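# Move the coaster can onto the turntable's orange spot

## Task

Pick up the can sitting on the coaster and set it upright on the orange mark of the turntable, without disturbing the other cans already standing on the turntable.

## Robot and tools

Robot: two Doosan M1013 arms, left_arm and right_arm, each ending in a Robotiq 140 two-finger gripper whose fingers can fold at a hinge. Scene frame: origin at table-top height midway between the nominal bases, +x out over the table, +y toward left_arm, +z up. Calibrated base origins: left_arm (-0.036, +0.588, 0) m, right_arm (-0.029, -0.447, 0) m, both almost unrotated. Hand poses, velocities and targets in results are in each arm's own base frame; fixed cameras and the table use the scene frame. Printed hand positions may be off by a few centimetres, more when reaching far.

The row. Every moving command is built from rows of 18 numbers, each in [-1, 1], one block of 9 for left_arm followed by 9 for right_arm, even if one arm stays put. Within a block: six joint numbers in the order shoulder, wrist roll, wrist pitch, forearm roll, elbow, waist; then gripper position, force_limit, speed. Joint numbers are offsets, not poses: they are added to the Joint targets the arm had when the action (or move) began, not to the previous row. Scale: 1.0 equals 1.553 rad for shoulder and waist, 2.33 rad for elbow, 2.913 rad for forearm roll, wrist pitch and wrist roll. Joint ranges in rad: elbow -2.792 to 2.792, all others -6.283 to 6.283; an action that pushes a joint more than 0.010 rad beyond its range is rejected for both arms. Sending zeros for an arm's joints re-commands its current targets.

Gripper numbers are absolute settings, not offsets. position: +1 fully open (140 mm), about -0.8 pads touching, -1 closes until blocked. force_limit sets squeeze after a close: roughly 14 N at -1, 40 N at 0, 58 N at +1 (slow close). speed sets finger travel rate: about 30 mm/s at -1, 140 at 0, 250 at +1; a faster close squeezes harder. Both start at +1. To leave a gripper alone, repeat its last three numbers, since 0 is itself a command. Grip near the fingertips (outer quarter of the pads); deeper grips let fingers fold and hold unpredictably, and pressing fingertips onto a surface folds them.

Tools:
- execute_actions(actions, cameras): actions is a list of actions; each action is up to 15 rows, one per 1/30 s step; a short action repeats its final row. Images come only when actions is empty or cameras names them (["all"] for every camera).
- move(target, speed, blend, stop_force, zero, blocking, cameras): target is one 18-number row, or up to 15 rows, all offsets measured from the same starting Joint targets. speed in rad/s for the joint with farthest to go, 0.01 to 3.92, default 0.5. blend in rad rounds corners in a list. stop_force (10 to 80 N, one value) ends an arm's path when it feels that much push; use a slow speed with it, don't rely on it for light objects, and omit it when lifting away from something. zero resets the force baseline (default true). blocking=false returns after about 0.5 s while the move continues (not allowed with stop_force). Paths do not avoid obstacles or the other arm.
- wait(seconds 0 to 10): let time pass holding commands.
- stop(): brakes a running move.
- zoom_image(camera, region [x0,y0,x1,y1] in pixels, at most 504 square): closer look at cam_head_left, cam_head_right, cam_left_wrist or cam_right_wrist from the latest images.
- read_manual(section): licence texts only.
- finished_scene(scene): ends the scene, irreversible; call it only when the can stands on the orange spot and will stay.

Cameras: cam_head_left, cam_head_right, cam_high, cam_low (672x504), cam_left_wrist, cam_right_wrist.

Reading results: Joint positions, velocities and torques are listed per arm in the joint order above (rad, rad/s). Joint targets are the baseline for your next offsets. end_effector_position is the point between closed pads; fingertips extend about 33 mm further. object_status: 0 moving, 1 blocked while opening, 2 blocked while closing (a grip, what you want after position -1), 3 reached the requested spot or pads met (maybe nothing held). position_measured is in counts: 3 open, 75 about 100 mm, 139 about 60 mm, 200 about 20 mm, 230 pads touching. A move adds a move: line (done, off_target, moving, held, fault). Other lines: joint sent to its limit, joint command not followed (anti-collision check between arms), Flange force in gripper axes, External joint torques, Wrist depth grids (7x7 distances in mm, - for none), Kept back (steps still running), MOTOR HOT.

Avoid: knocking over or shifting the turntable cans; letting anything fall or leave the table; dropping or releasing a moving can; fast impacts with the table or fixed objects; contact between the two arms or one gripper closing on the other; forces of 144 N or joint torques at their limits (elbow 145, wrist joints 40.9 N m), which freeze the arm for 10 s; long stretched-out holds that overheat motors. Stiff arms fault if commanded even slightly into firm contact, so approach surfaces slowly and lower the can gently before opening.

Each tool is called after ">>>" as name([rows], argument=value, ...), one row to a line, values as JSON.

## Session

>>> execute_actions(actions=[])

Scene clock: 0.00 s.
left_arm: end_effector_position=(+0.4358, +0.0096, +0.2075) position_measured=3 object_status=3 end_effector_quat_wxyz=(-0.103, +0.731, +0.273, +0.616) | right_arm: end_effector_position=(+0.8508, +0.8657, +0.1030) position_measured=3 object_status=3 end_effector_quat_wxyz=(-0.048, +0.872, +0.167, +0.458)
Joint names: [shoulder, wrist roll, wrist pitch, forearm roll, elbow, waist]
Joint positions: left_arm=[-0.088 -1.246 1.325 1.558 2.727 -0.938] | right_arm=[0.891 2.929 0.534 -1.129 1.138 0.892]
Joint velocities: within noise
Joint torques (N m): no reading
External joint torques (N m): no reading
Flange force (N): no reading
Wrist depth (mm): cam_left_wrist=[2098 2701 3376 - 2401 3542 2542 / 2428 2635 4409 - 3225 - 2770 / 2205 2323 2806 3001 2920 2806 2572 / 1847 138 498 539 605 547 337 / 99 128 398 420 451 449 101 / 99 310 330 342 366 389 371 / 266 268 279 294 308 324 343] | cam_right_wrist=[2032 2069 2088 2088 2231 2051 1792 / 1661 1764 1751 1792 1850 1913 1929 / 1478 1478 1548 1548 1614 1581 1661 / 257 137 263 1355 1379 1388 136 / - 138 233 235 1224 1224 110 / - 208 211 215 218 220 217 / - 191 193 195 198 201 202]
Joint targets: left_arm=[-0.088 -1.246 1.325 1.558 2.727 -0.938] | right_arm=[0.891 2.929 0.534 -1.129 1.138 0.892]
Tool commands: left_gripper/position=+1.0 left_gripper/force_limit=+1.0 left_gripper/speed=+1.0 right_gripper/position=+1.0 right_gripper/force_limit=+1.0 right_gripper/speed=+1.0

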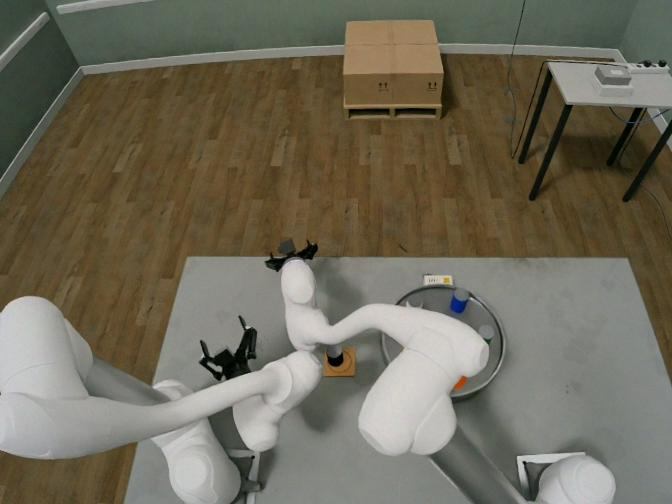

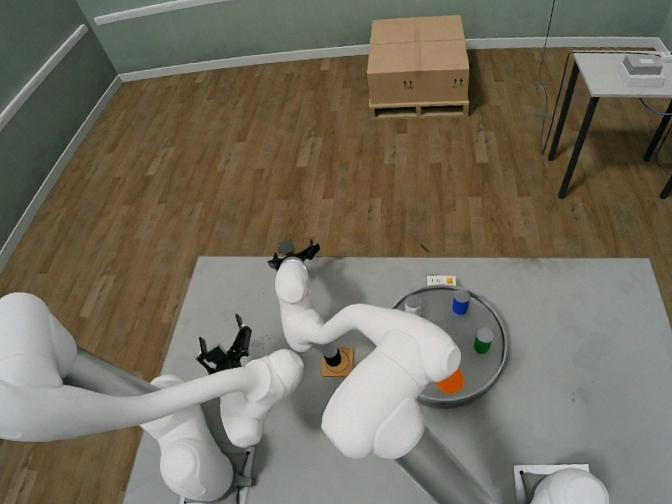

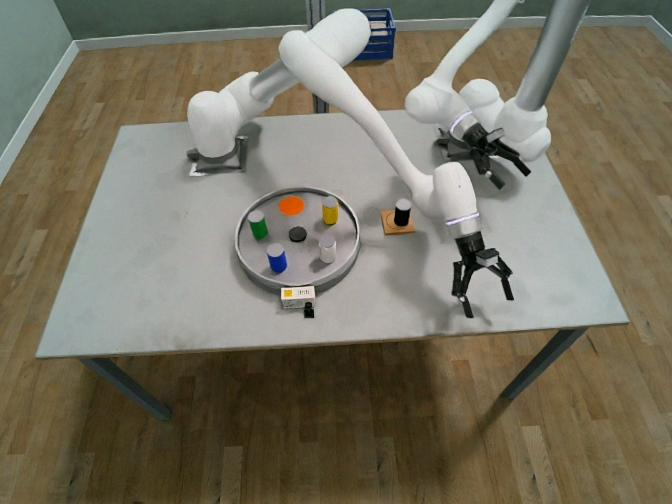

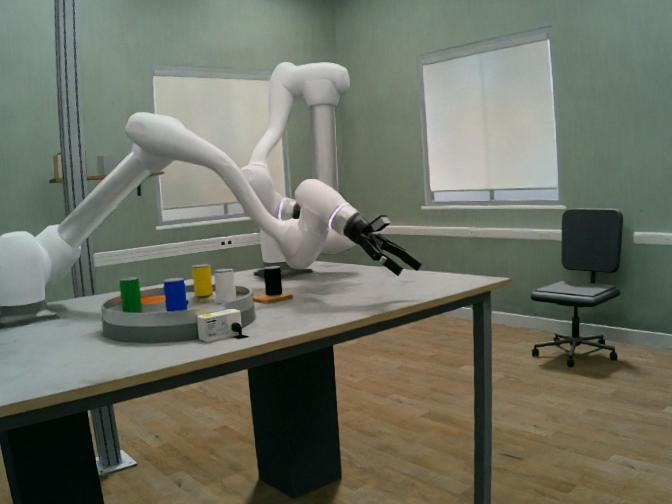

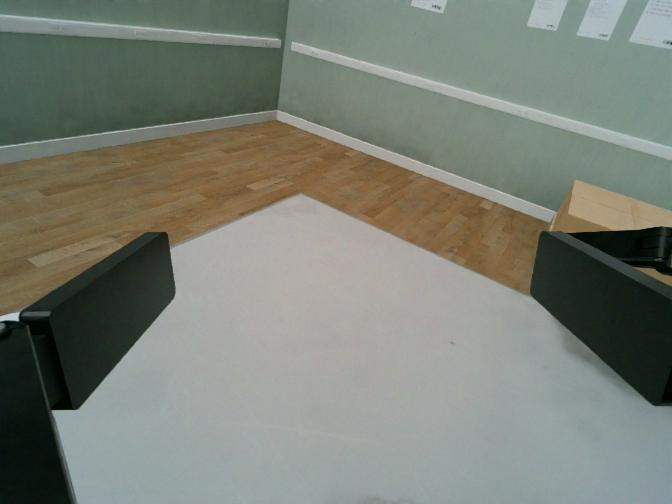

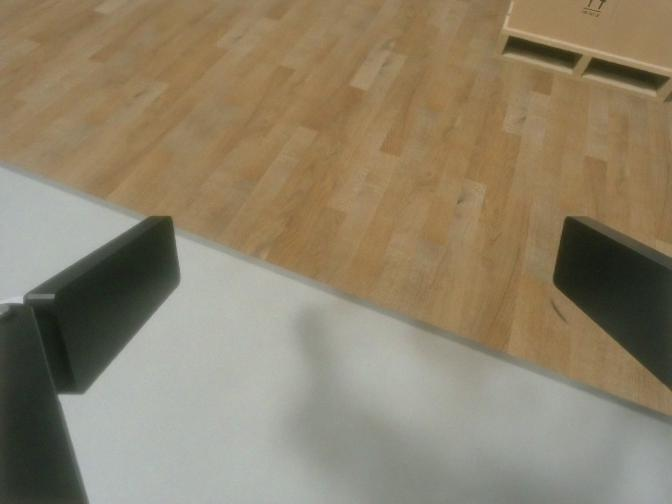

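>>> zoom_image(camera="cam_high", region=[220, 160, 440, 325])

>>> zoom_image(camera="cam_head_right", region=[300, 250, 540, 430])

>>> zoom_image(camera="cam_low", region=[90, 240, 330, 420])

>>> zoom_image(camera="cam_head_left", region=[300, 250, 540, 430])

Scaled by 2.291.

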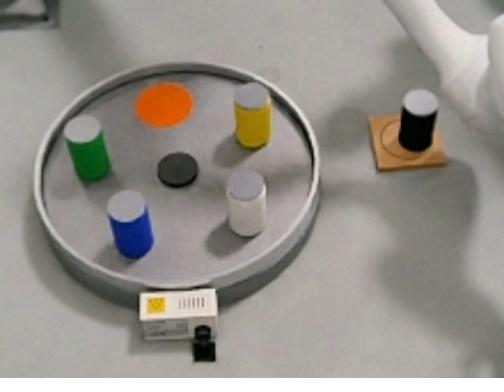

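Scaled by 2.100.

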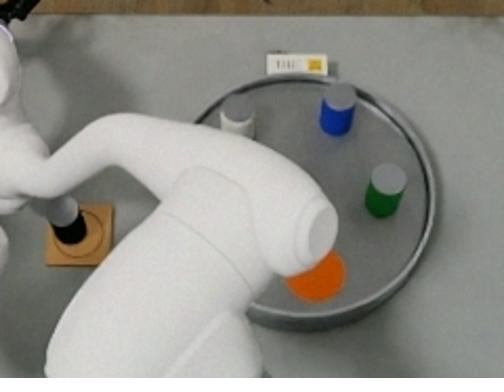

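Scaled by 2.100.

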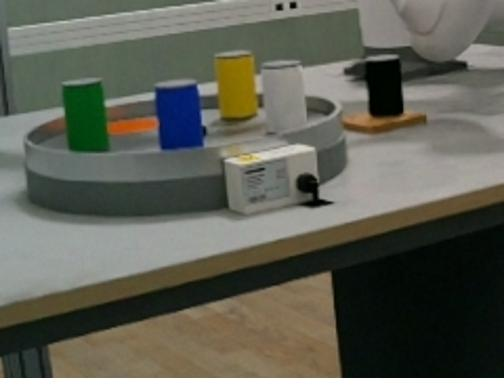

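Scaled by 2.100.

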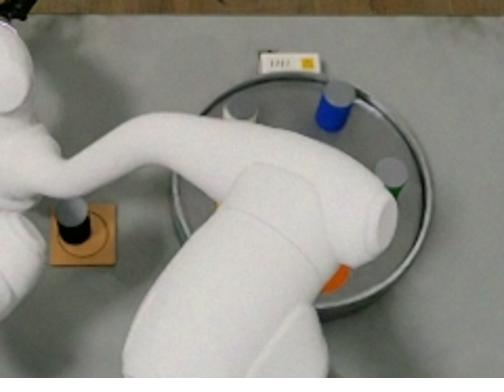

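>>> wait(seconds=0, cameras=["cam_high", "cam_low"])

Scene clock: 3.10 s.
left_arm: end_effector_position=(+0.4358, +0.0096, +0.2075) position_measured=3 object_status=3 end_effector_quat_wxyz=(-0.103, +0.731, +0.273, +0.616) | right_arm: end_effector_position=(+0.8508, +0.8657, +0.1030) position_measured=3 object_status=3 end_effector_quat_wxyz=(-0.048, +0.872, +0.167, +0.458)
Joint names: [shoulder, wrist roll, wrist pitch, forearm roll, elbow, waist]
Joint positions: left_arm=[-0.088 -1.246 1.325 1.558 2.727 -0.938] | right_arm=[0.891 2.929 0.534 -1.129 1.138 0.892]
Joint torques (N m): left_arm=[-15.09 -0.61 2.09 1.06 -25.32 0.71] | right_arm=[-124.29 -0.5 -0.07 0.45 -38.47 -0.57]
External joint torques (N m): left_arm=[-0.32 0.62 0.26 0.23 0.87 -0.61] | right_arm=[3.46 0.5 -0.23 0.09 -0.1 0.68]
Flange force (N): left_arm=[2.5 -1.4 -3.6] | right_arm=[-0.9 -3.5 4.7]
Wrist depth (mm): cam_left_wrist=[2182 2323 4801 - - 2603 2572 / 2000 2806 3601 - - - - / 2298 2455 2603 2920 3086 - - / 1831 138 496 540 607 557 335 / 99 128 394 419 450 453 101 / 99 310 326 341 364 386 372 / 266 269 279 291 308 323 343] | cam_right_wrist=[1962 1962 2088 2147 2107 2032 1836 / 1649 1686 1737 1778 1764 1792 1929 / 1468 1478 1548 1570 1581 1686 1649 / 259 138 264 1355 1371 1388 136 / - 137 233 237 1237 1264 110 / - 207 212 214 218 221 217 / - 191 193 195 198 201 203]
Joint targets: left_arm=[-0.088 -1.246 1.325 1.558 2.727 -0.938] | right_arm=[0.891 2.929 0.534 -1.129 1.138 0.892]
Tool commands: left_gripper/position=+1.0 left_gripper/force_limit=+1.0 left_gripper/speed=+1.0 right_gripper/position=+1.0 right_gripper/force_limit=+1.0 right_gripper/speed=+1.0
Images, in order (width x height): cam_high 672x504, cam_low 672x504.

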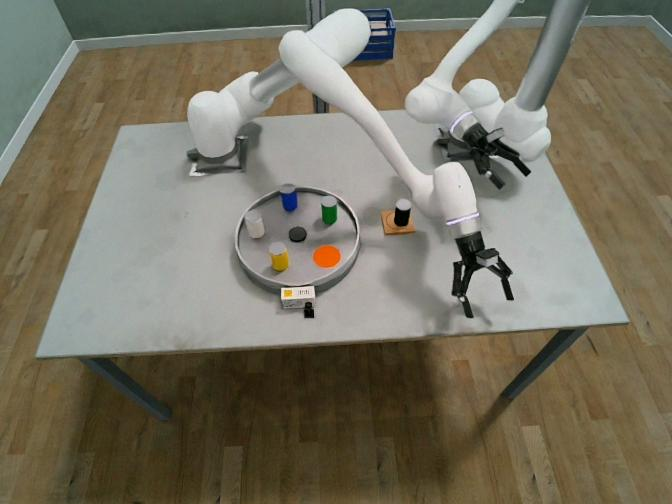

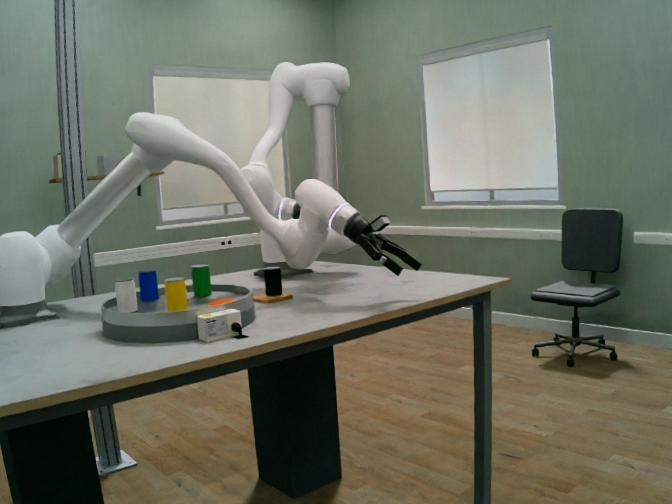

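>>> wait(seconds=0.4, cameras=["cam_high"])

>>> wait(seconds=0.4, cameras=["cam_high"])

>>> wait(seconds=0.4, cameras=["cam_high"])

>>> wait(seconds=0.4, cameras=["cam_high"])

>>> wait(seconds=0.4, cameras=["cam_high"])

>>> wait(seconds=0.4, cameras=["cam_high"])

Scene clock: 4.93 s.
left_arm: end_effector_position=(+0.4358, +0.0096, +0.2075) position_measured=3 object_status=3 end_effector_quat_wxyz=(-0.103, +0.731, +0.273, +0.616) | right_arm: end_effector_position=(+0.8508, +0.8657, +0.1030) position_measured=3 object_status=3 end_effector_quat_wxyz=(-0.048, +0.872, +0.167, +0.458)
Joint names: [shoulder, wrist roll, wrist pitch, forearm roll, elbow, waist]
Joint positions: left_arm=[-0.088 -1.246 1.325 1.558 2.727 -0.938] | right_arm=[0.891 2.929 0.534 -1.129 1.138 0.892]
Joint torques (N m): left_arm=[-14.79 -0.58 2.1 1.06 -25.28 0.73] | right_arm=[-124.46 -0.49 -0.09 0.47 -38.51 -0.55]
External joint torques (N m): left_arm=[-0.31 0.59 0.24 0.31 0.32 -0.98] | right_arm=[4.47 0.49 -0.22 0.08 0.22 0.99]
Flange force (N): left_arm=[2.3 -0.4 -4.7] | right_arm=[-1.5 -4.2 5.5]
Wrist depth (mm): cam_left_wrist=[1480 - 3131 - - 2735 2572 / 2182 - 4409 - - 3131 2770 / 2323 2483 2542 3001 3086 2161 2374 / 1831 138 497 543 617 555 337 / 99 128 394 424 451 448 101 / 99 310 329 345 364 388 371 / 264 267 279 292 308 324 344] | cam_right_wrist=[1945 1945 2014 2107 2276 2032 1821 / 1626 1711 1792 1806 1821 1866 1913 / 1478 1488 1517 1548 1570 1581 1637 / 257 138 262 1355 1371 1414 136 / - 138 232 235 1230 1224 110 / - 207 211 215 218 219 217 / - 190 192 196 198 201 203]
Joint targets: left_arm=[-0.088 -1.246 1.325 1.558 2.727 -0.938] | right_arm=[0.891 2.929 0.534 -1.129 1.138 0.892]
Tool commands: left_gripper/position=+1.0 left_gripper/force_limit=+1.0 left_gripper/speed=+1.0 right_gripper/position=+1.0 right_gripper/force_limit=+1.0 right_gripper/speed=+1.0
wait: 0.40 s; at rest from the start
Images, in order (width x height): cam_high 672x504.

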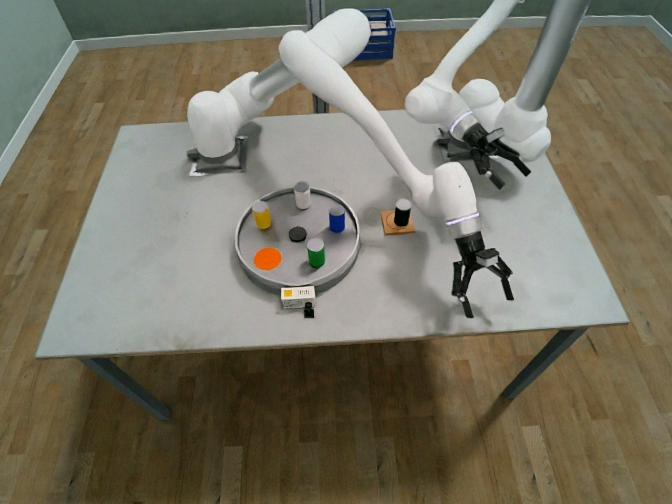

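Scene clock: 5.33 s.
left_arm: end_effector_position=(+0.4358, +0.0096, +0.2075) position_measured=3 object_status=3 end_effector_quat_wxyz=(-0.103, +0.731, +0.273, +0.616) | right_arm: end_effector_position=(+0.8508, +0.8657, +0.1030) position_measured=3 object_status=3 end_effector_quat_wxyz=(-0.048, +0.872, +0.167, +0.458)
Joint names: [shoulder, wrist roll, wrist pitch, forearm roll, elbow, waist]
Joint positions: left_arm=[-0.088 -1.246 1.325 1.558 2.727 -0.938] | right_arm=[0.891 2.929 0.534 -1.129 1.138 0.892]
Joint torques (N m): left_arm=[-15.18 -0.57 2.04 1.1 -25.27 0.87] | right_arm=[-124.42 -0.48 -0.11 0.45 -38.5 -0.61]
External joint torques (N m): left_arm=[-0.34 0.58 0.31 0.22 0.63 -0.83] | right_arm=[3.59 0.48 -0.2 0.1 -0.06 0.87]
Flange force (N): left_arm=[2.3 -1.0 -4.7] | right_arm=[-0.9 -3.8 4.8]
Wrist depth (mm): cam_left_wrist=[2000 - 3177 - - - 2735 / 2323 3542 3485 - - - - / 2274 2428 2806 3131 3324 4155 2161 / 1800 138 502 543 612 557 332 / 99 128 396 422 454 450 101 / 99 312 330 346 364 391 372 / 263 267 278 293 306 322 342] | cam_right_wrist=[1945 1997 2189 2127 2069 2189 1850 / 1626 1686 1764 1792 1792 1897 1897 / 1468 1497 1478 1528 1614 1637 1603 / 258 138 263 1347 1431 1379 136 / - 138 234 237 1217 1244 110 / - 208 212 214 221 220 217 / - 191 193 196 197 201 203]
Joint targets: left_arm=[-0.088 -1.246 1.325 1.558 2.727 -0.938] | right_arm=[0.891 2.929 0.534 -1.129 1.138 0.892]
Tool commands: left_gripper/position=+1.0 left_gripper/force_limit=+1.0 left_gripper/speed=+1.0 right_gripper/position=+1.0 right_gripper/force_limit=+1.0 right_gripper/speed=+1.0
wait: 0.40 s; at rest by 0.17 s
Images, in order (width x height): cam_high 672x504.

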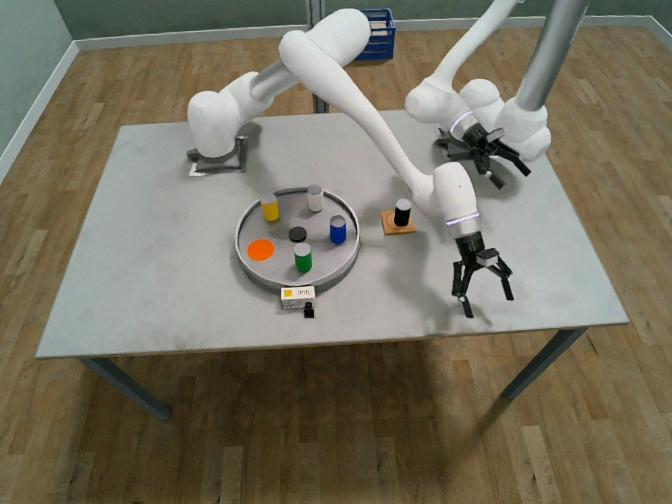

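Scene clock: 5.73 s.
left_arm: end_effector_position=(+0.4358, +0.0096, +0.2075) position_measured=3 object_status=3 end_effector_quat_wxyz=(-0.103, +0.731, +0.273, +0.616) | right_arm: end_effector_position=(+0.8508, +0.8657, +0.1030) position_measured=3 object_status=3 end_effector_quat_wxyz=(-0.048, +0.872, +0.167, +0.458)
Joint names: [shoulder, wrist roll, wrist pitch, forearm roll, elbow, waist]
Joint positions: left_arm=[-0.088 -1.246 1.325 1.558 2.727 -0.938] | right_arm=[0.891 2.929 0.534 -1.129 1.138 0.892]
Joint torques (N m): left_arm=[-15.06 -0.6 2.08 1.1 -25.25 0.89] | right_arm=[-124.58 -0.5 -0.1 0.46 -38.53 -0.62]
External joint torques (N m): left_arm=[-0.28 0.61 0.27 0.23 0.59 -0.94] | right_arm=[4.12 0.5 -0.18 0.06 0.06 0.2]
Flange force (N): left_arm=[2.1 -0.8 -5.0] | right_arm=[-1.1 -3.4 5.6]
Wrist depth (mm): cam_left_wrist=[1964 3086 3177 - 3429 - 2374 / 2298 3001 3324 5540 2298 - 2701 / 2118 2348 2667 3043 3086 4801 2205 / 1816 139 502 548 609 553 331 / 99 128 394 423 451 449 101 / 99 309 328 345 367 385 370 / 265 268 277 293 308 322 345] | cam_right_wrist=[1850 2014 2107 2127 2147 2088 1866 / 1711 1686 1737 1724 1836 1836 1897 / 1497 1528 1538 1581 1538 1559 1686 / 258 138 263 1371 1431 1405 136 / - 138 233 236 1279 1217 110 / - 207 213 215 218 221 217 / - 194 193 196 197 200 203]
Joint targets: left_arm=[-0.088 -1.246 1.325 1.558 2.727 -0.938] | right_arm=[0.891 2.929 0.534 -1.129 1.138 0.892]
Tool commands: left_gripper/position=+1.0 left_gripper/force_limit=+1.0 left_gripper/speed=+1.0 right_gripper/position=+1.0 right_gripper/force_limit=+1.0 right_gripper/speed=+1.0
wait: 0.40 s; at rest by 0.17 s
Images, in order (width x height): cam_high 672x504.

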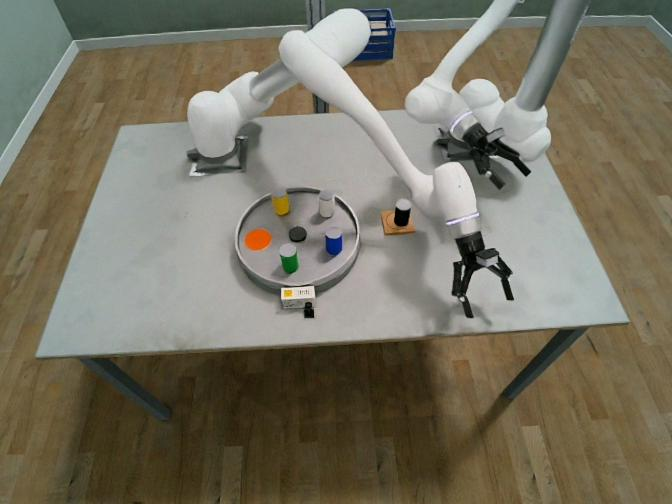

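Scene clock: 6.13 s.
left_arm: end_effector_position=(+0.4358, +0.0096, +0.2075) position_measured=3 object_status=3 end_effector_quat_wxyz=(-0.103, +0.731, +0.273, +0.616) | right_arm: end_effector_position=(+0.8508, +0.8657, +0.1030) position_measured=3 object_status=3 end_effector_quat_wxyz=(-0.048, +0.872, +0.167, +0.458)
Joint names: [shoulder, wrist roll, wrist pitch, forearm roll, elbow, waist]
Joint positions: left_arm=[-0.088 -1.246 1.325 1.558 2.727 -0.938] | right_arm=[0.891 2.929 0.534 -1.129 1.138 0.892]
Joint torques (N m): left_arm=[-14.94 -0.57 2.06 1.07 -25.23 0.77] | right_arm=[-124.54 -0.49 -0.08 0.47 -38.52 -0.66]
External joint torques (N m): left_arm=[-0.46 0.58 0.28 0.23 0.67 -0.75] | right_arm=[4.42 0.49 -0.22 0.08 0.19 0.95]
Flange force (N): left_arm=[2.8 -1.2 -4.4] | right_arm=[-1.4 -4.1 5.5]
Wrist depth (mm): cam_left_wrist=[- 2348 3376 - - - 2118 / - 3542 3376 3043 5144 3485 - / 2182 2542 2701 3177 2881 - 2635 / 1879 138 499 547 610 557 328 / 99 128 396 422 450 454 101 / 99 308 330 345 365 385 368 / 266 267 278 294 308 323 343] | cam_right_wrist=[2014 1979 2069 2107 2168 1997 1897 / 1711 1724 1778 1806 1866 1897 1881 / 1517 1497 1528 1488 1581 1649 1626 / 258 137 263 1363 1379 1355 135 / - 138 232 229 1244 1272 110 / - 208 210 216 218 222 218 / - 190 193 196 197 201 202]
Joint targets: left_arm=[-0.088 -1.246 1.325 1.558 2.727 -0.938] | right_arm=[0.891 2.929 0.534 -1.129 1.138 0.892]
Tool commands: left_gripper/position=+1.0 left_gripper/force_limit=+1.0 left_gripper/speed=+1.0 right_gripper/position=+1.0 right_gripper/force_limit=+1.0 right_gripper/speed=+1.0
wait: 0.40 s; at rest by 0.17 s
Images, in order (width x height): cam_high 672x504.

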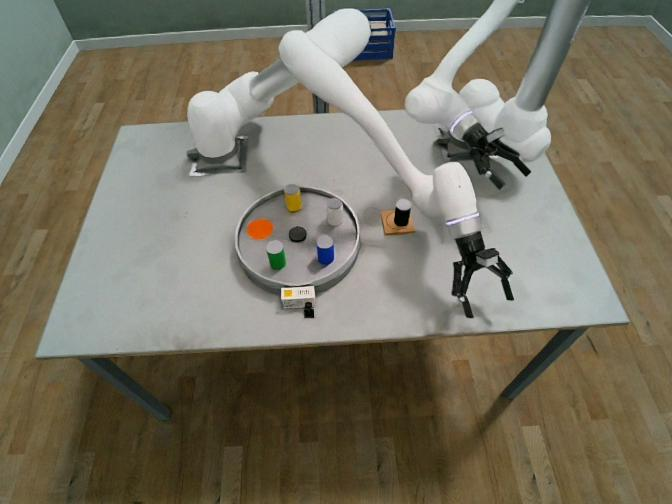

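Scene clock: 6.53 s.
left_arm: end_effector_position=(+0.4358, +0.0096, +0.2075) position_measured=3 object_status=3 end_effector_quat_wxyz=(-0.103, +0.731, +0.273, +0.616) | right_arm: end_effector_position=(+0.8508, +0.8657, +0.1030) position_measured=3 object_status=3 end_effector_quat_wxyz=(-0.048, +0.872, +0.167, +0.458)
Joint names: [shoulder, wrist roll, wrist pitch, forearm roll, elbow, waist]
Joint positions: left_arm=[-0.088 -1.246 1.325 1.558 2.727 -0.938] | right_arm=[0.891 2.929 0.534 -1.129 1.138 0.892]
Joint torques (N m): left_arm=[-14.97 -0.6 2.06 1.11 -25.12 0.78] | right_arm=[-124.37 -0.49 -0.1 0.48 -38.5 -0.6]
External joint torques (N m): left_arm=[-0.36 0.61 0.29 0.21 0.28 -0.74] | right_arm=[4.95 0.49 -0.2 0.06 0.39 0.63]
Flange force (N): left_arm=[2.8 -0.4 -4.3] | right_arm=[-1.7 -4.0 6.1]
Wrist depth (mm): cam_left_wrist=[2298 2401 - - - 2770 2635 / 2182 2542 3601 - 3086 4001 - / 2139 2483 2843 3086 3376 2603 2161 / 1816 138 499 541 607 553 335 / 99 129 395 424 454 445 101 / 99 310 329 347 366 384 373 / 266 268 280 294 306 324 345] | cam_right_wrist=[2014 1962 2032 2127 2127 1962 1929 / 1626 1674 1737 1737 1806 1881 1945 / 1450 1507 1528 1581 1603 1614 1649 / 260 138 1339 1379 1405 1347 136 / - 138 232 237 1217 1293 110 / - 207 211 215 218 219 214 / - 192 193 199 197 202 202]
Joint targets: left_arm=[-0.088 -1.246 1.325 1.558 2.727 -0.938] | right_arm=[0.891 2.929 0.534 -1.129 1.138 0.892]
Tool commands: left_gripper/position=+1.0 left_gripper/force_limit=+1.0 left_gripper/speed=+1.0 right_gripper/position=+1.0 right_gripper/force_limit=+1.0 right_gripper/speed=+1.0
wait: 0.40 s; at rest by 0.17 s
Images, in order (width x height): cam_high 672x504.

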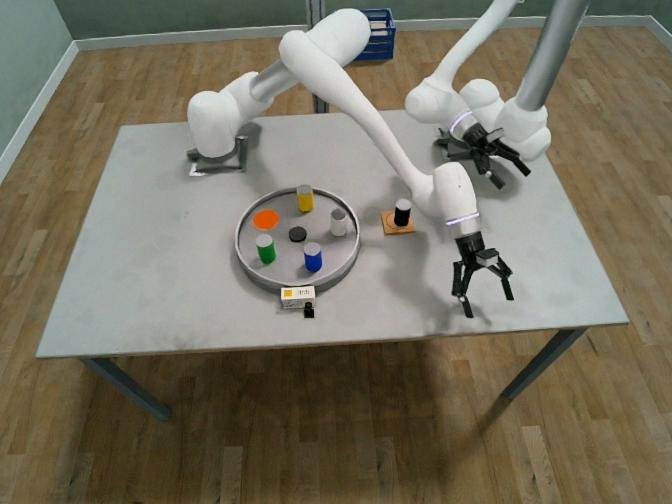

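Scene clock: 6.93 s.
left_arm: end_effector_position=(+0.4358, +0.0096, +0.2075) position_measured=3 object_status=3 end_effector_quat_wxyz=(-0.103, +0.731, +0.273, +0.616) | right_arm: end_effector_position=(+0.8508, +0.8657, +0.1030) position_measured=3 object_status=3 end_effector_quat_wxyz=(-0.048, +0.872, +0.167, +0.458)
Joint names: [shoulder, wrist roll, wrist pitch, forearm roll, elbow, waist]
Joint positions: left_arm=[-0.088 -1.246 1.325 1.558 2.727 -0.938] | right_arm=[0.891 2.929 0.534 -1.129 1.138 0.892]
Joint torques (N m): left_arm=[-14.77 -0.58 2.06 1.07 -25.28 0.76] | right_arm=[-124.51 -0.5 -0.1 0.48 -38.54 -0.47]
External joint torques (N m): left_arm=[-0.93 0.59 0.29 0.26 0.73 -0.8] | right_arm=[4.33 0.5 -0.2 0.06 0.18 0.65]
Flange force (N): left_arm=[4.4 -1.9 -5.1] | right_arm=[-1.4 -3.8 5.5]
Wrist depth (mm): cam_left_wrist=[2323 2735 3376 2920 2806 2483 2572 / - 2667 3086 3429 3043 - - / 2323 2455 2735 3225 3086 2635 2960 / 1816 138 497 541 612 551 337 / 99 128 395 424 453 449 101 / 99 309 329 346 364 389 370 / 268 268 277 293 309 323 342] | cam_right_wrist=[1962 1945 2051 2051 2254 1997 1792 / 1686 1724 1778 1778 1881 1806 1836 / 1459 1488 1517 1538 1570 1637 1603 / - 137 263 1379 1347 1396 135 / - 128 233 237 1217 1237 110 / - 207 211 214 218 220 217 / - 191 193 196 199 201 203]
Joint targets: left_arm=[-0.088 -1.246 1.325 1.558 2.727 -0.938] | right_arm=[0.891 2.929 0.534 -1.129 1.138 0.892]
Tool commands: left_gripper/position=+1.0 left_gripper/force_limit=+1.0 left_gripper/speed=+1.0 right_gripper/position=+1.0 right_gripper/force_limit=+1.0 right_gripper/speed=+1.0
wait: 0.40 s; at rest by 0.17 s
Images, in order (width x height): cam_high 672x504.

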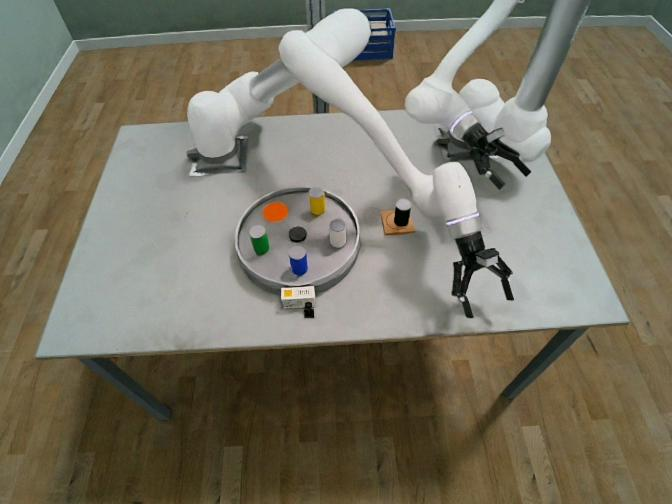

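>>> move(target=[0,0,0,0,0,0,1,1,1,-0.3355,-0.6485,0.2954,0.3876,0.1026,0.0805,1,1,1], speed=1.2, cameras=["cam_right_wrist", "cam_high", "cam_head_left", "cam_head_right"])

Scene clock: 21.43 s.
left_arm: end_effector_position=(+0.4358, +0.0096, +0.2075) position_measured=3 object_status=3 end_effector_quat_wxyz=(-0.103, +0.731, +0.273, +0.616) | right_arm: end_effector_position=(+0.7692, +0.8002, +0.1639) position_measured=3 object_status=3 end_effector_quat_wxyz=(+0.064, +0.887, +0.262, +0.375)
Joint names: [shoulder, wrist roll, wrist pitch, forearm roll, elbow, waist]
Joint positions: left_arm=[-0.088 -1.246 1.325 1.558 2.727 -0.938] | right_arm=[0.746 2.403 0.773 -0.815 1.205 0.927]
Joint torques (N m): left_arm=[-15.01 -0.59 2.07 1.07 -25.25 0.79] | right_arm=[-115.3 -0.48 -0.36 1.23 -39.85 -0.86]
External joint torques (N m): left_arm=[-0.55 0.6 0.27 0.24 0.81 -0.76] | right_arm=[3.75 0.49 -0.21 0.26 -0.04 1]
Flange force (N): left_arm=[3.1 -1.6 -4.6] | right_arm=[2.1 -4.6 4.1]
Wrist depth (mm): cam_left_wrist=[2274 2881 3376 - - - 2572 / 2603 2806 3928 - - - - / 2227 2635 2603 3001 3086 2843 2960 / 1816 138 500 540 605 147 2182 / 99 128 396 422 452 450 101 / 99 312 330 347 366 385 366 / 265 266 279 294 308 324 343] | cam_right_wrist=[314 1423 1507 1614 1866 2127 1997 / 297 313 1423 1559 1686 1881 2069 / 276 294 314 1507 1614 1764 1929 / 264 138 298 320 1468 1559 136 / - 138 281 301 322 349 110 / - 248 265 282 303 327 347 / - 237 252 267 288 306 328]
Joint targets: left_arm=[-0.088 -1.246 1.325 1.558 2.727 -0.938] | right_arm=[0.746 2.403 0.773 -0.815 1.205 0.927]
move: held (right_arm; a check stopped the path); limits=held; right_arm: the wrist roll is farthest, 1.363 rad from its target
joint command not followed: on one or more control steps a check withheld the commanded joint targets of the right arm, and it was not sent them on those steps.
cause: the commanded joint targets, or the way to them, would bring a part of the robot too close to another arm (a part of this arm just beyond the forearm roll and a part of the left arm just beyond the forearm roll, 22 mm apart when this arm was first held).
Images, in order (width x height): cam_head_left 672x504, cam_head_right 672x504, cam_high 672x504, cam_right_wrist 672x504.

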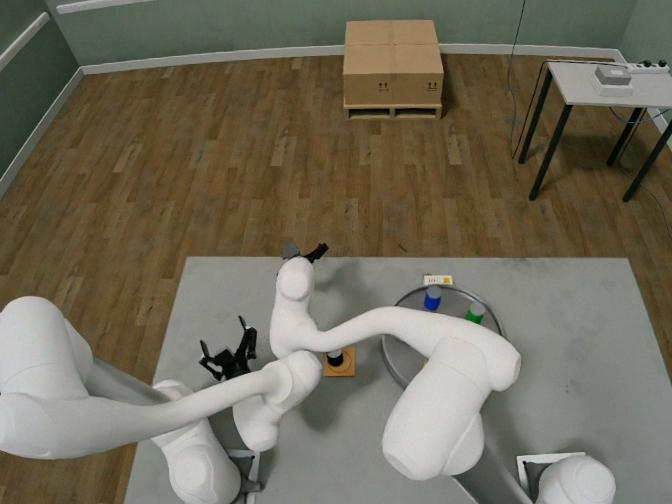

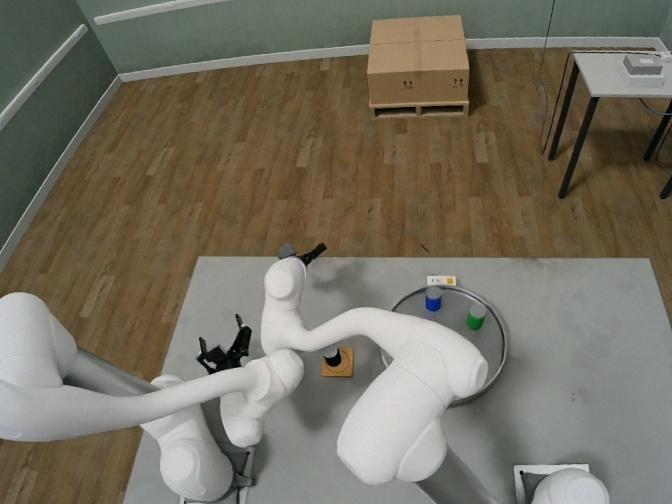

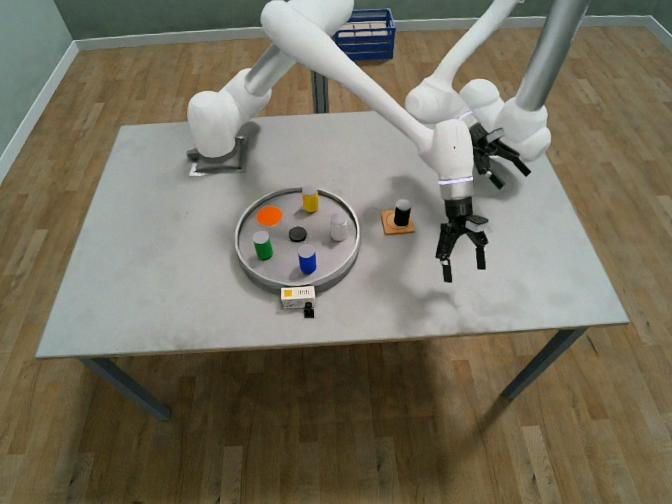

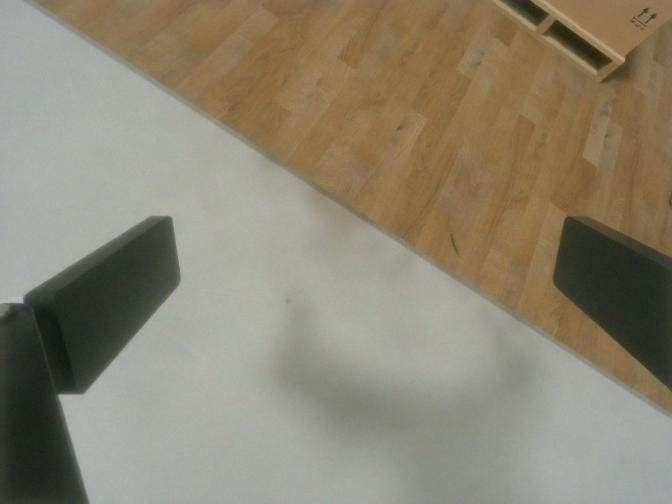

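>>> move([
  [0,0,0,0,0,0.5795,1,1,1,0,0,0,0,0,0,1,1,1],
  [0,0,0,0,0,0.6439,1,1,1,-0.2421,-0.4679,0.2134,0.2798,0.0738,0.058,1,1,1],
], speed=1.3, blend=0.4, cameras=["cam_right_wrist", "cam_high", "cam_head_left", "cam_head_right"])

Scene clock: 24.93 s.
left_arm: end_effector_position=(+0.4346, +0.0339, +0.2075) position_measured=3 object_status=3 end_effector_quat_wxyz=(-0.120, +0.723, +0.294, +0.613) | right_arm: end_effector_position=(+0.7692, +0.8002, +0.1641) position_measured=3 object_status=3 end_effector_quat_wxyz=(+0.064, +0.887, +0.262, +0.375)
Joint names: [shoulder, wrist roll, wrist pitch, forearm roll, elbow, waist]
Joint positions: left_arm=[-0.088 -1.246 1.325 1.558 2.727 -0.882] | right_arm=[0.746 2.403 0.773 -0.815 1.205 0.927]
Joint torques (N m): left_arm=[-15.23 -0.6 2.06 1.11 -25.19 0.76] | right_arm=[-115.55 -0.5 -0.36 1.4 -39.95 -0.77]
External joint torques (N m): left_arm=[-0.44 0.6 0.29 0.21 0.47 -0.7] | right_arm=[4.39 0.51 -0.19 0.06 0.15 0.07]
Flange force (N): left_arm=[3.0 -0.9 -4.2] | right_arm=[1.9 -4.2 5.2]
Wrist depth (mm): cam_left_wrist=[2098 2483 3086 - 2572 - 3086 / 2428 2227 3274 2735 2881 2572 2881 / 2182 2401 2806 3001 3001 2542 2701 / 1879 150 501 540 2274 147 2019 / 99 128 396 424 452 454 101 / 99 310 329 345 367 389 372 / 265 269 279 293 307 324 341] | cam_right_wrist=[313 1431 1538 1686 1836 1997 1945 / 293 314 1371 1538 1686 1897 2107 / 275 294 343 1414 1626 1737 1979 / - 138 296 323 1459 1478 135 / - 138 280 301 324 352 110 / - 249 266 282 305 324 340 / - 238 251 268 287 308 329]
Joint targets: left_arm=[-0.088 -1.246 1.325 1.558 2.727 -0.882] | right_arm=[0.746 2.403 0.773 -0.815 1.205 0.927]
move: held (left_arm; a check stopped the path), off_target (right_arm; braked when a check withheld steps of left_arm); path passed 0 of 2 targets; limits=held; left_arm: the waist is farthest, 0.944 rad from its target; right_arm: the wrist roll is farthest, 1.363 rad from its target
joint command not followed: on one or more control steps a check withheld the commanded joint targets of the left arm, and it was not sent them on those steps.
cause: the commanded joint targets, or the way to them, would bring a part of the robot too close to another arm (a part of this arm just beyond the forearm roll and a part of the right arm just beyond the forearm roll, 17 mm apart when this arm was first held).
Images, in order (width x height): cam_head_left 672x504, cam_head_right 672x504, cam_high 672x504, cam_right_wrist 672x504.

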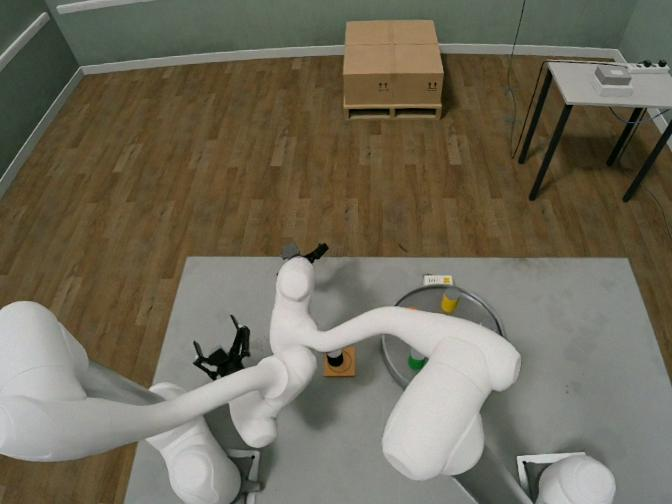

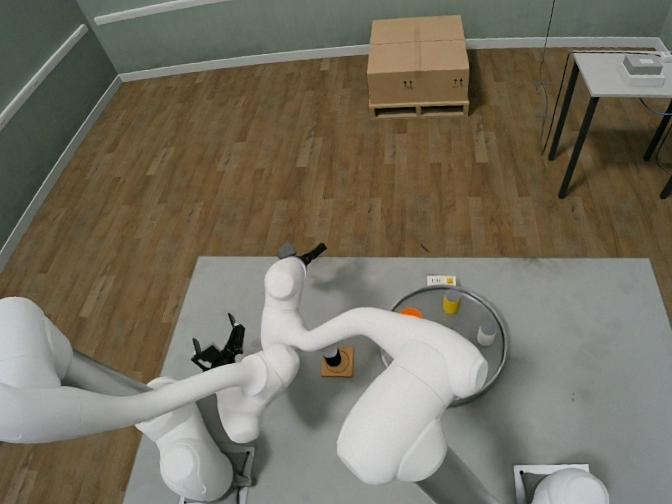

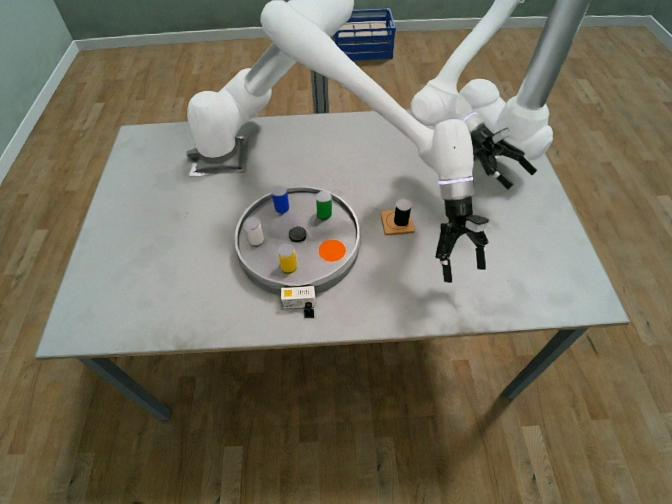

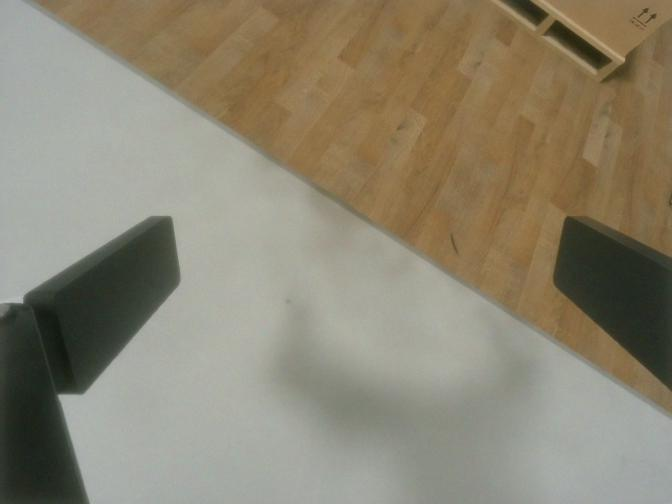

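>>> move([
  [0,0,0,0,0,0,1,1,1,-0.0966,0,0,0,0,-0.161,1,1,1],
  [0,0,0,0,0,0.5795,1,1,1,-0.0966,-0.4679,0.2134,0.2798,0,-0.161,1,1,1],
  [0,0,0,0,0,0.6117,1,1,1,-0.2421,-0.4679,0.2134,0.2798,0.0738,0.058,1,1,1],
], speed=1.3, blend=[0.1,0.2,0], cameras=["cam_right_wrist", "cam_high", "cam_head_left", "cam_head_right"])

Scene clock: 31.07 s.
left_arm: end_effector_position=(+0.2252, +0.3733, +0.2075) position_measured=3 object_status=3 end_effector_quat_wxyz=(-0.388, +0.509, +0.592, +0.490) | right_arm: end_effector_position=(+0.3782, +0.6768, +0.3000) position_measured=3 object_status=3 end_effector_quat_wxyz=(+0.000, +0.715, +0.699, +0.000)
Joint names: [shoulder, wrist roll, wrist pitch, forearm roll, elbow, waist]
Joint positions: left_arm=[-0.088 -1.246 1.325 1.558 2.727 0.068] | right_arm=[0.37 1.04 1.395 0 1.377 1.017]
Joint torques (N m): left_arm=[-14.8 -0.55 2.11 1.05 -25.21 0.61] | right_arm=[-83.81 -0.51 0.15 4.18 -42.32 -0.2]
External joint torques (N m): left_arm=[-0.12 0.56 0.23 0.27 0.54 -0.74] | right_arm=[2.99 0.51 -0.19 0.18 0.07 0.2]
Flange force (N): left_arm=[1.6 -0.6 -3.6] | right_arm=[4.5 1.3 1.3]
Wrist depth (mm): cam_left_wrist=[2038 2038 2038 2118 2401 2077 2374 / - - 2139 1863 2000 1912 - / 2161 2512 2182 2512 2483 - 2118 / 1895 150 1946 2161 2298 147 2701 / 99 128 1589 1771 1816 1771 101 / 99 1263 1309 1394 1511 1554 101 / 1102 1086 1174 1181 1235 1302 -] | cam_right_wrist=[388 388 - 392 380 381 380 / 411 427 401 402 398 405 393 / 438 435 437 430 420 429 429 / 457 128 464 466 456 456 135 / - 128 496 431 442 433 110 / - - 531 466 467 446 453 / - 582 581 496 500 500 480]
Joint targets: left_arm=[-0.088 -1.246 1.325 1.558 2.727 0.068] | right_arm=[0.370 1.040 1.395 0.000 1.377 1.017]
move: done; blend cut to 0.1701 rad at target 2
Images, in order (width x height): cam_head_left 672x504, cam_head_right 672x504, cam_high 672x504, cam_right_wrist 672x504.

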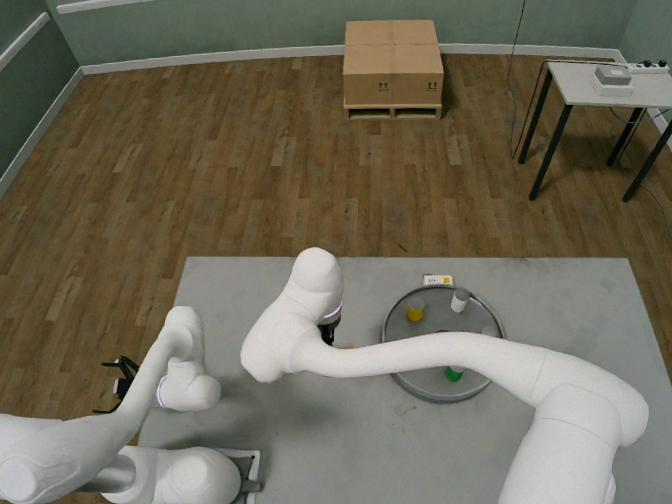

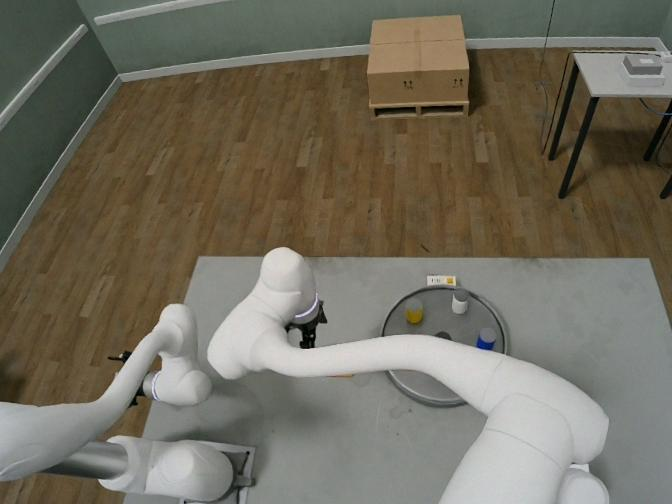

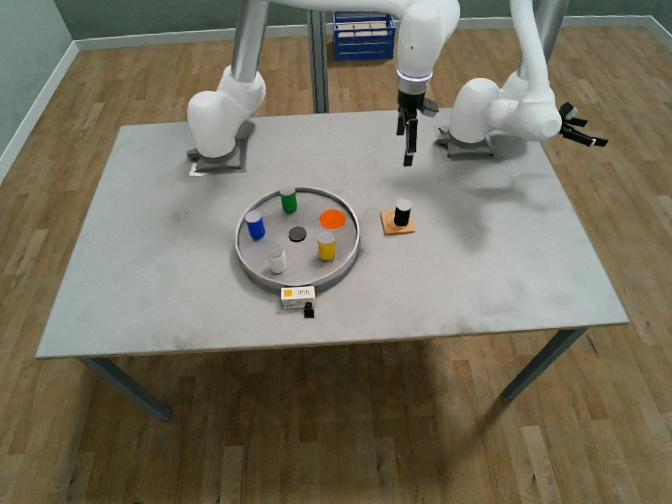

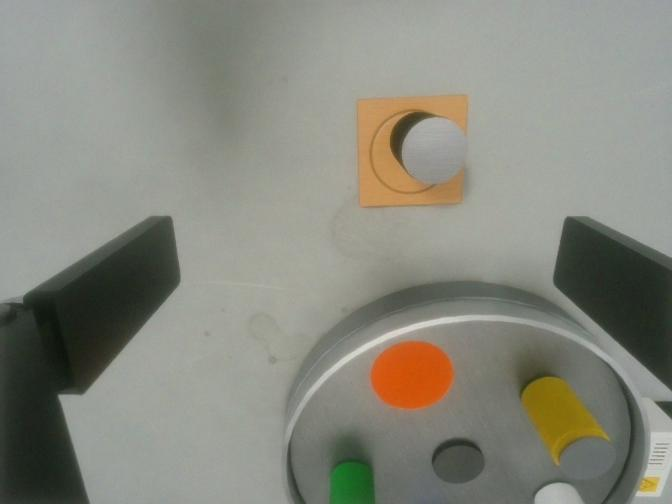

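>>> move(target=[0,0,0,0,0,0,1,1,1,0.07373,-0.02142,-0.04466,0,0.00672,-0.04346,1,1,1], speed=0.6, cameras=["cam_right_wrist", "cam_high", "cam_low"])

Scene clock: 35.43 s.
left_arm: end_effector_position=(+0.2252, +0.3733, +0.2075) position_measured=3 object_status=3 end_effector_quat_wxyz=(-0.388, +0.509, +0.592, +0.490) | right_arm: end_effector_position=(+0.4503, +0.6881, +0.2002) position_measured=3 object_status=3 end_effector_quat_wxyz=(+0.000, +0.717, +0.697, +0.000)
Joint names: [shoulder, wrist roll, wrist pitch, forearm roll, elbow, waist]
Joint positions: left_arm=[-0.088 -1.246 1.325 1.558 2.727 0.068] | right_arm=[0.484 0.978 1.265 0 1.392 0.949]
Joint torques (N m): left_arm=[-14.98 -0.58 2.11 1.08 -25.22 0.71] | right_arm=[-92.47 -0.48 0.19 4.07 -41.08 -0.23]
External joint torques (N m): left_arm=[-0.53 0.59 0.24 0.25 0.41 -0.7] | right_arm=[2.79 0.48 -0.24 0.13 0.39 0.38]
Flange force (N): left_arm=[3.3 -0.9 -4.0] | right_arm=[3.3 0.8 2.2]
Wrist depth (mm): cam_left_wrist=[2058 2161 1929 - - - - / 2455 2058 1912 2077 2323 2205 2298 / 2118 2401 2428 2542 - 2374 - / 1771 150 1982 2227 2298 147 2251 / 99 128 1554 1728 1771 1831 101 / 99 1242 1325 1403 1500 1600 101 / 1114 1097 1155 1174 1271 1317 -] | cam_right_wrist=[299 298 298 294 294 293 292 / 317 317 316 303 310 311 308 / 338 335 336 237 327 329 327 / 350 137 356 350 353 347 136 / - 138 376 380 377 379 110 / - - 390 353 347 351 405 / - 444 377 345 370 353 373]
Joint targets: left_arm=[-0.088 -1.246 1.325 1.558 2.727 0.068] | right_arm=[0.485 0.978 1.265 0.000 1.393 0.949]
move: done
Images, in order (width x height): cam_high 672x504, cam_low 672x504, cam_right_wrist 672x504.

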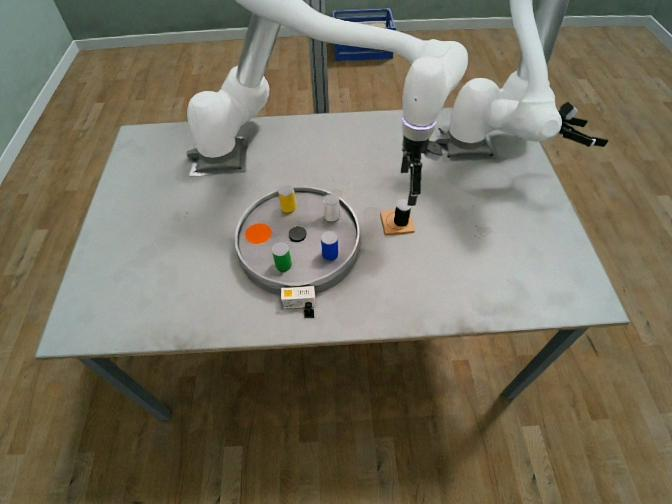

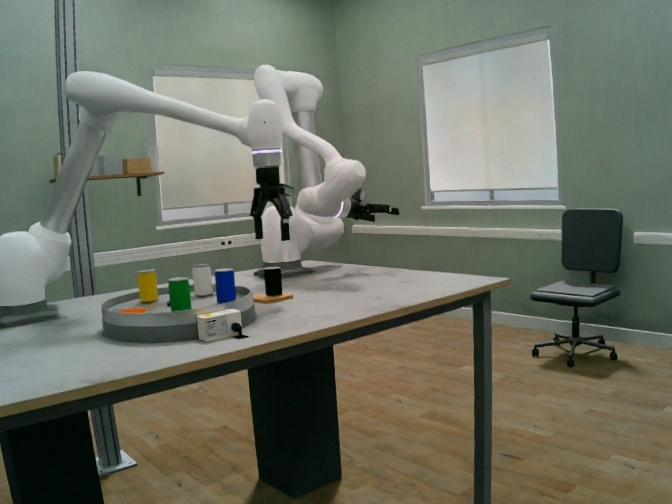

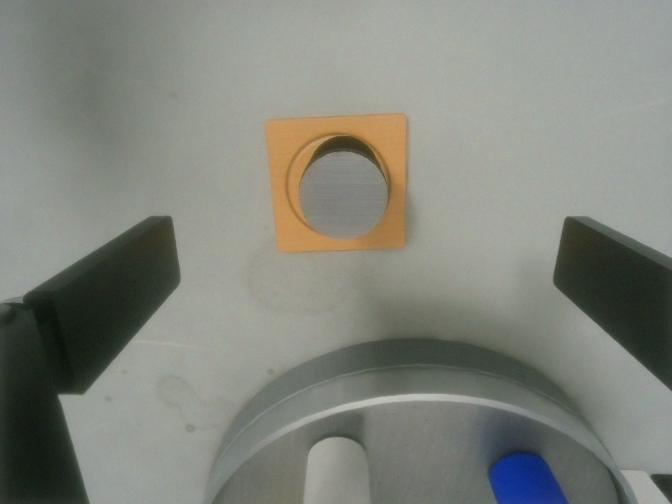

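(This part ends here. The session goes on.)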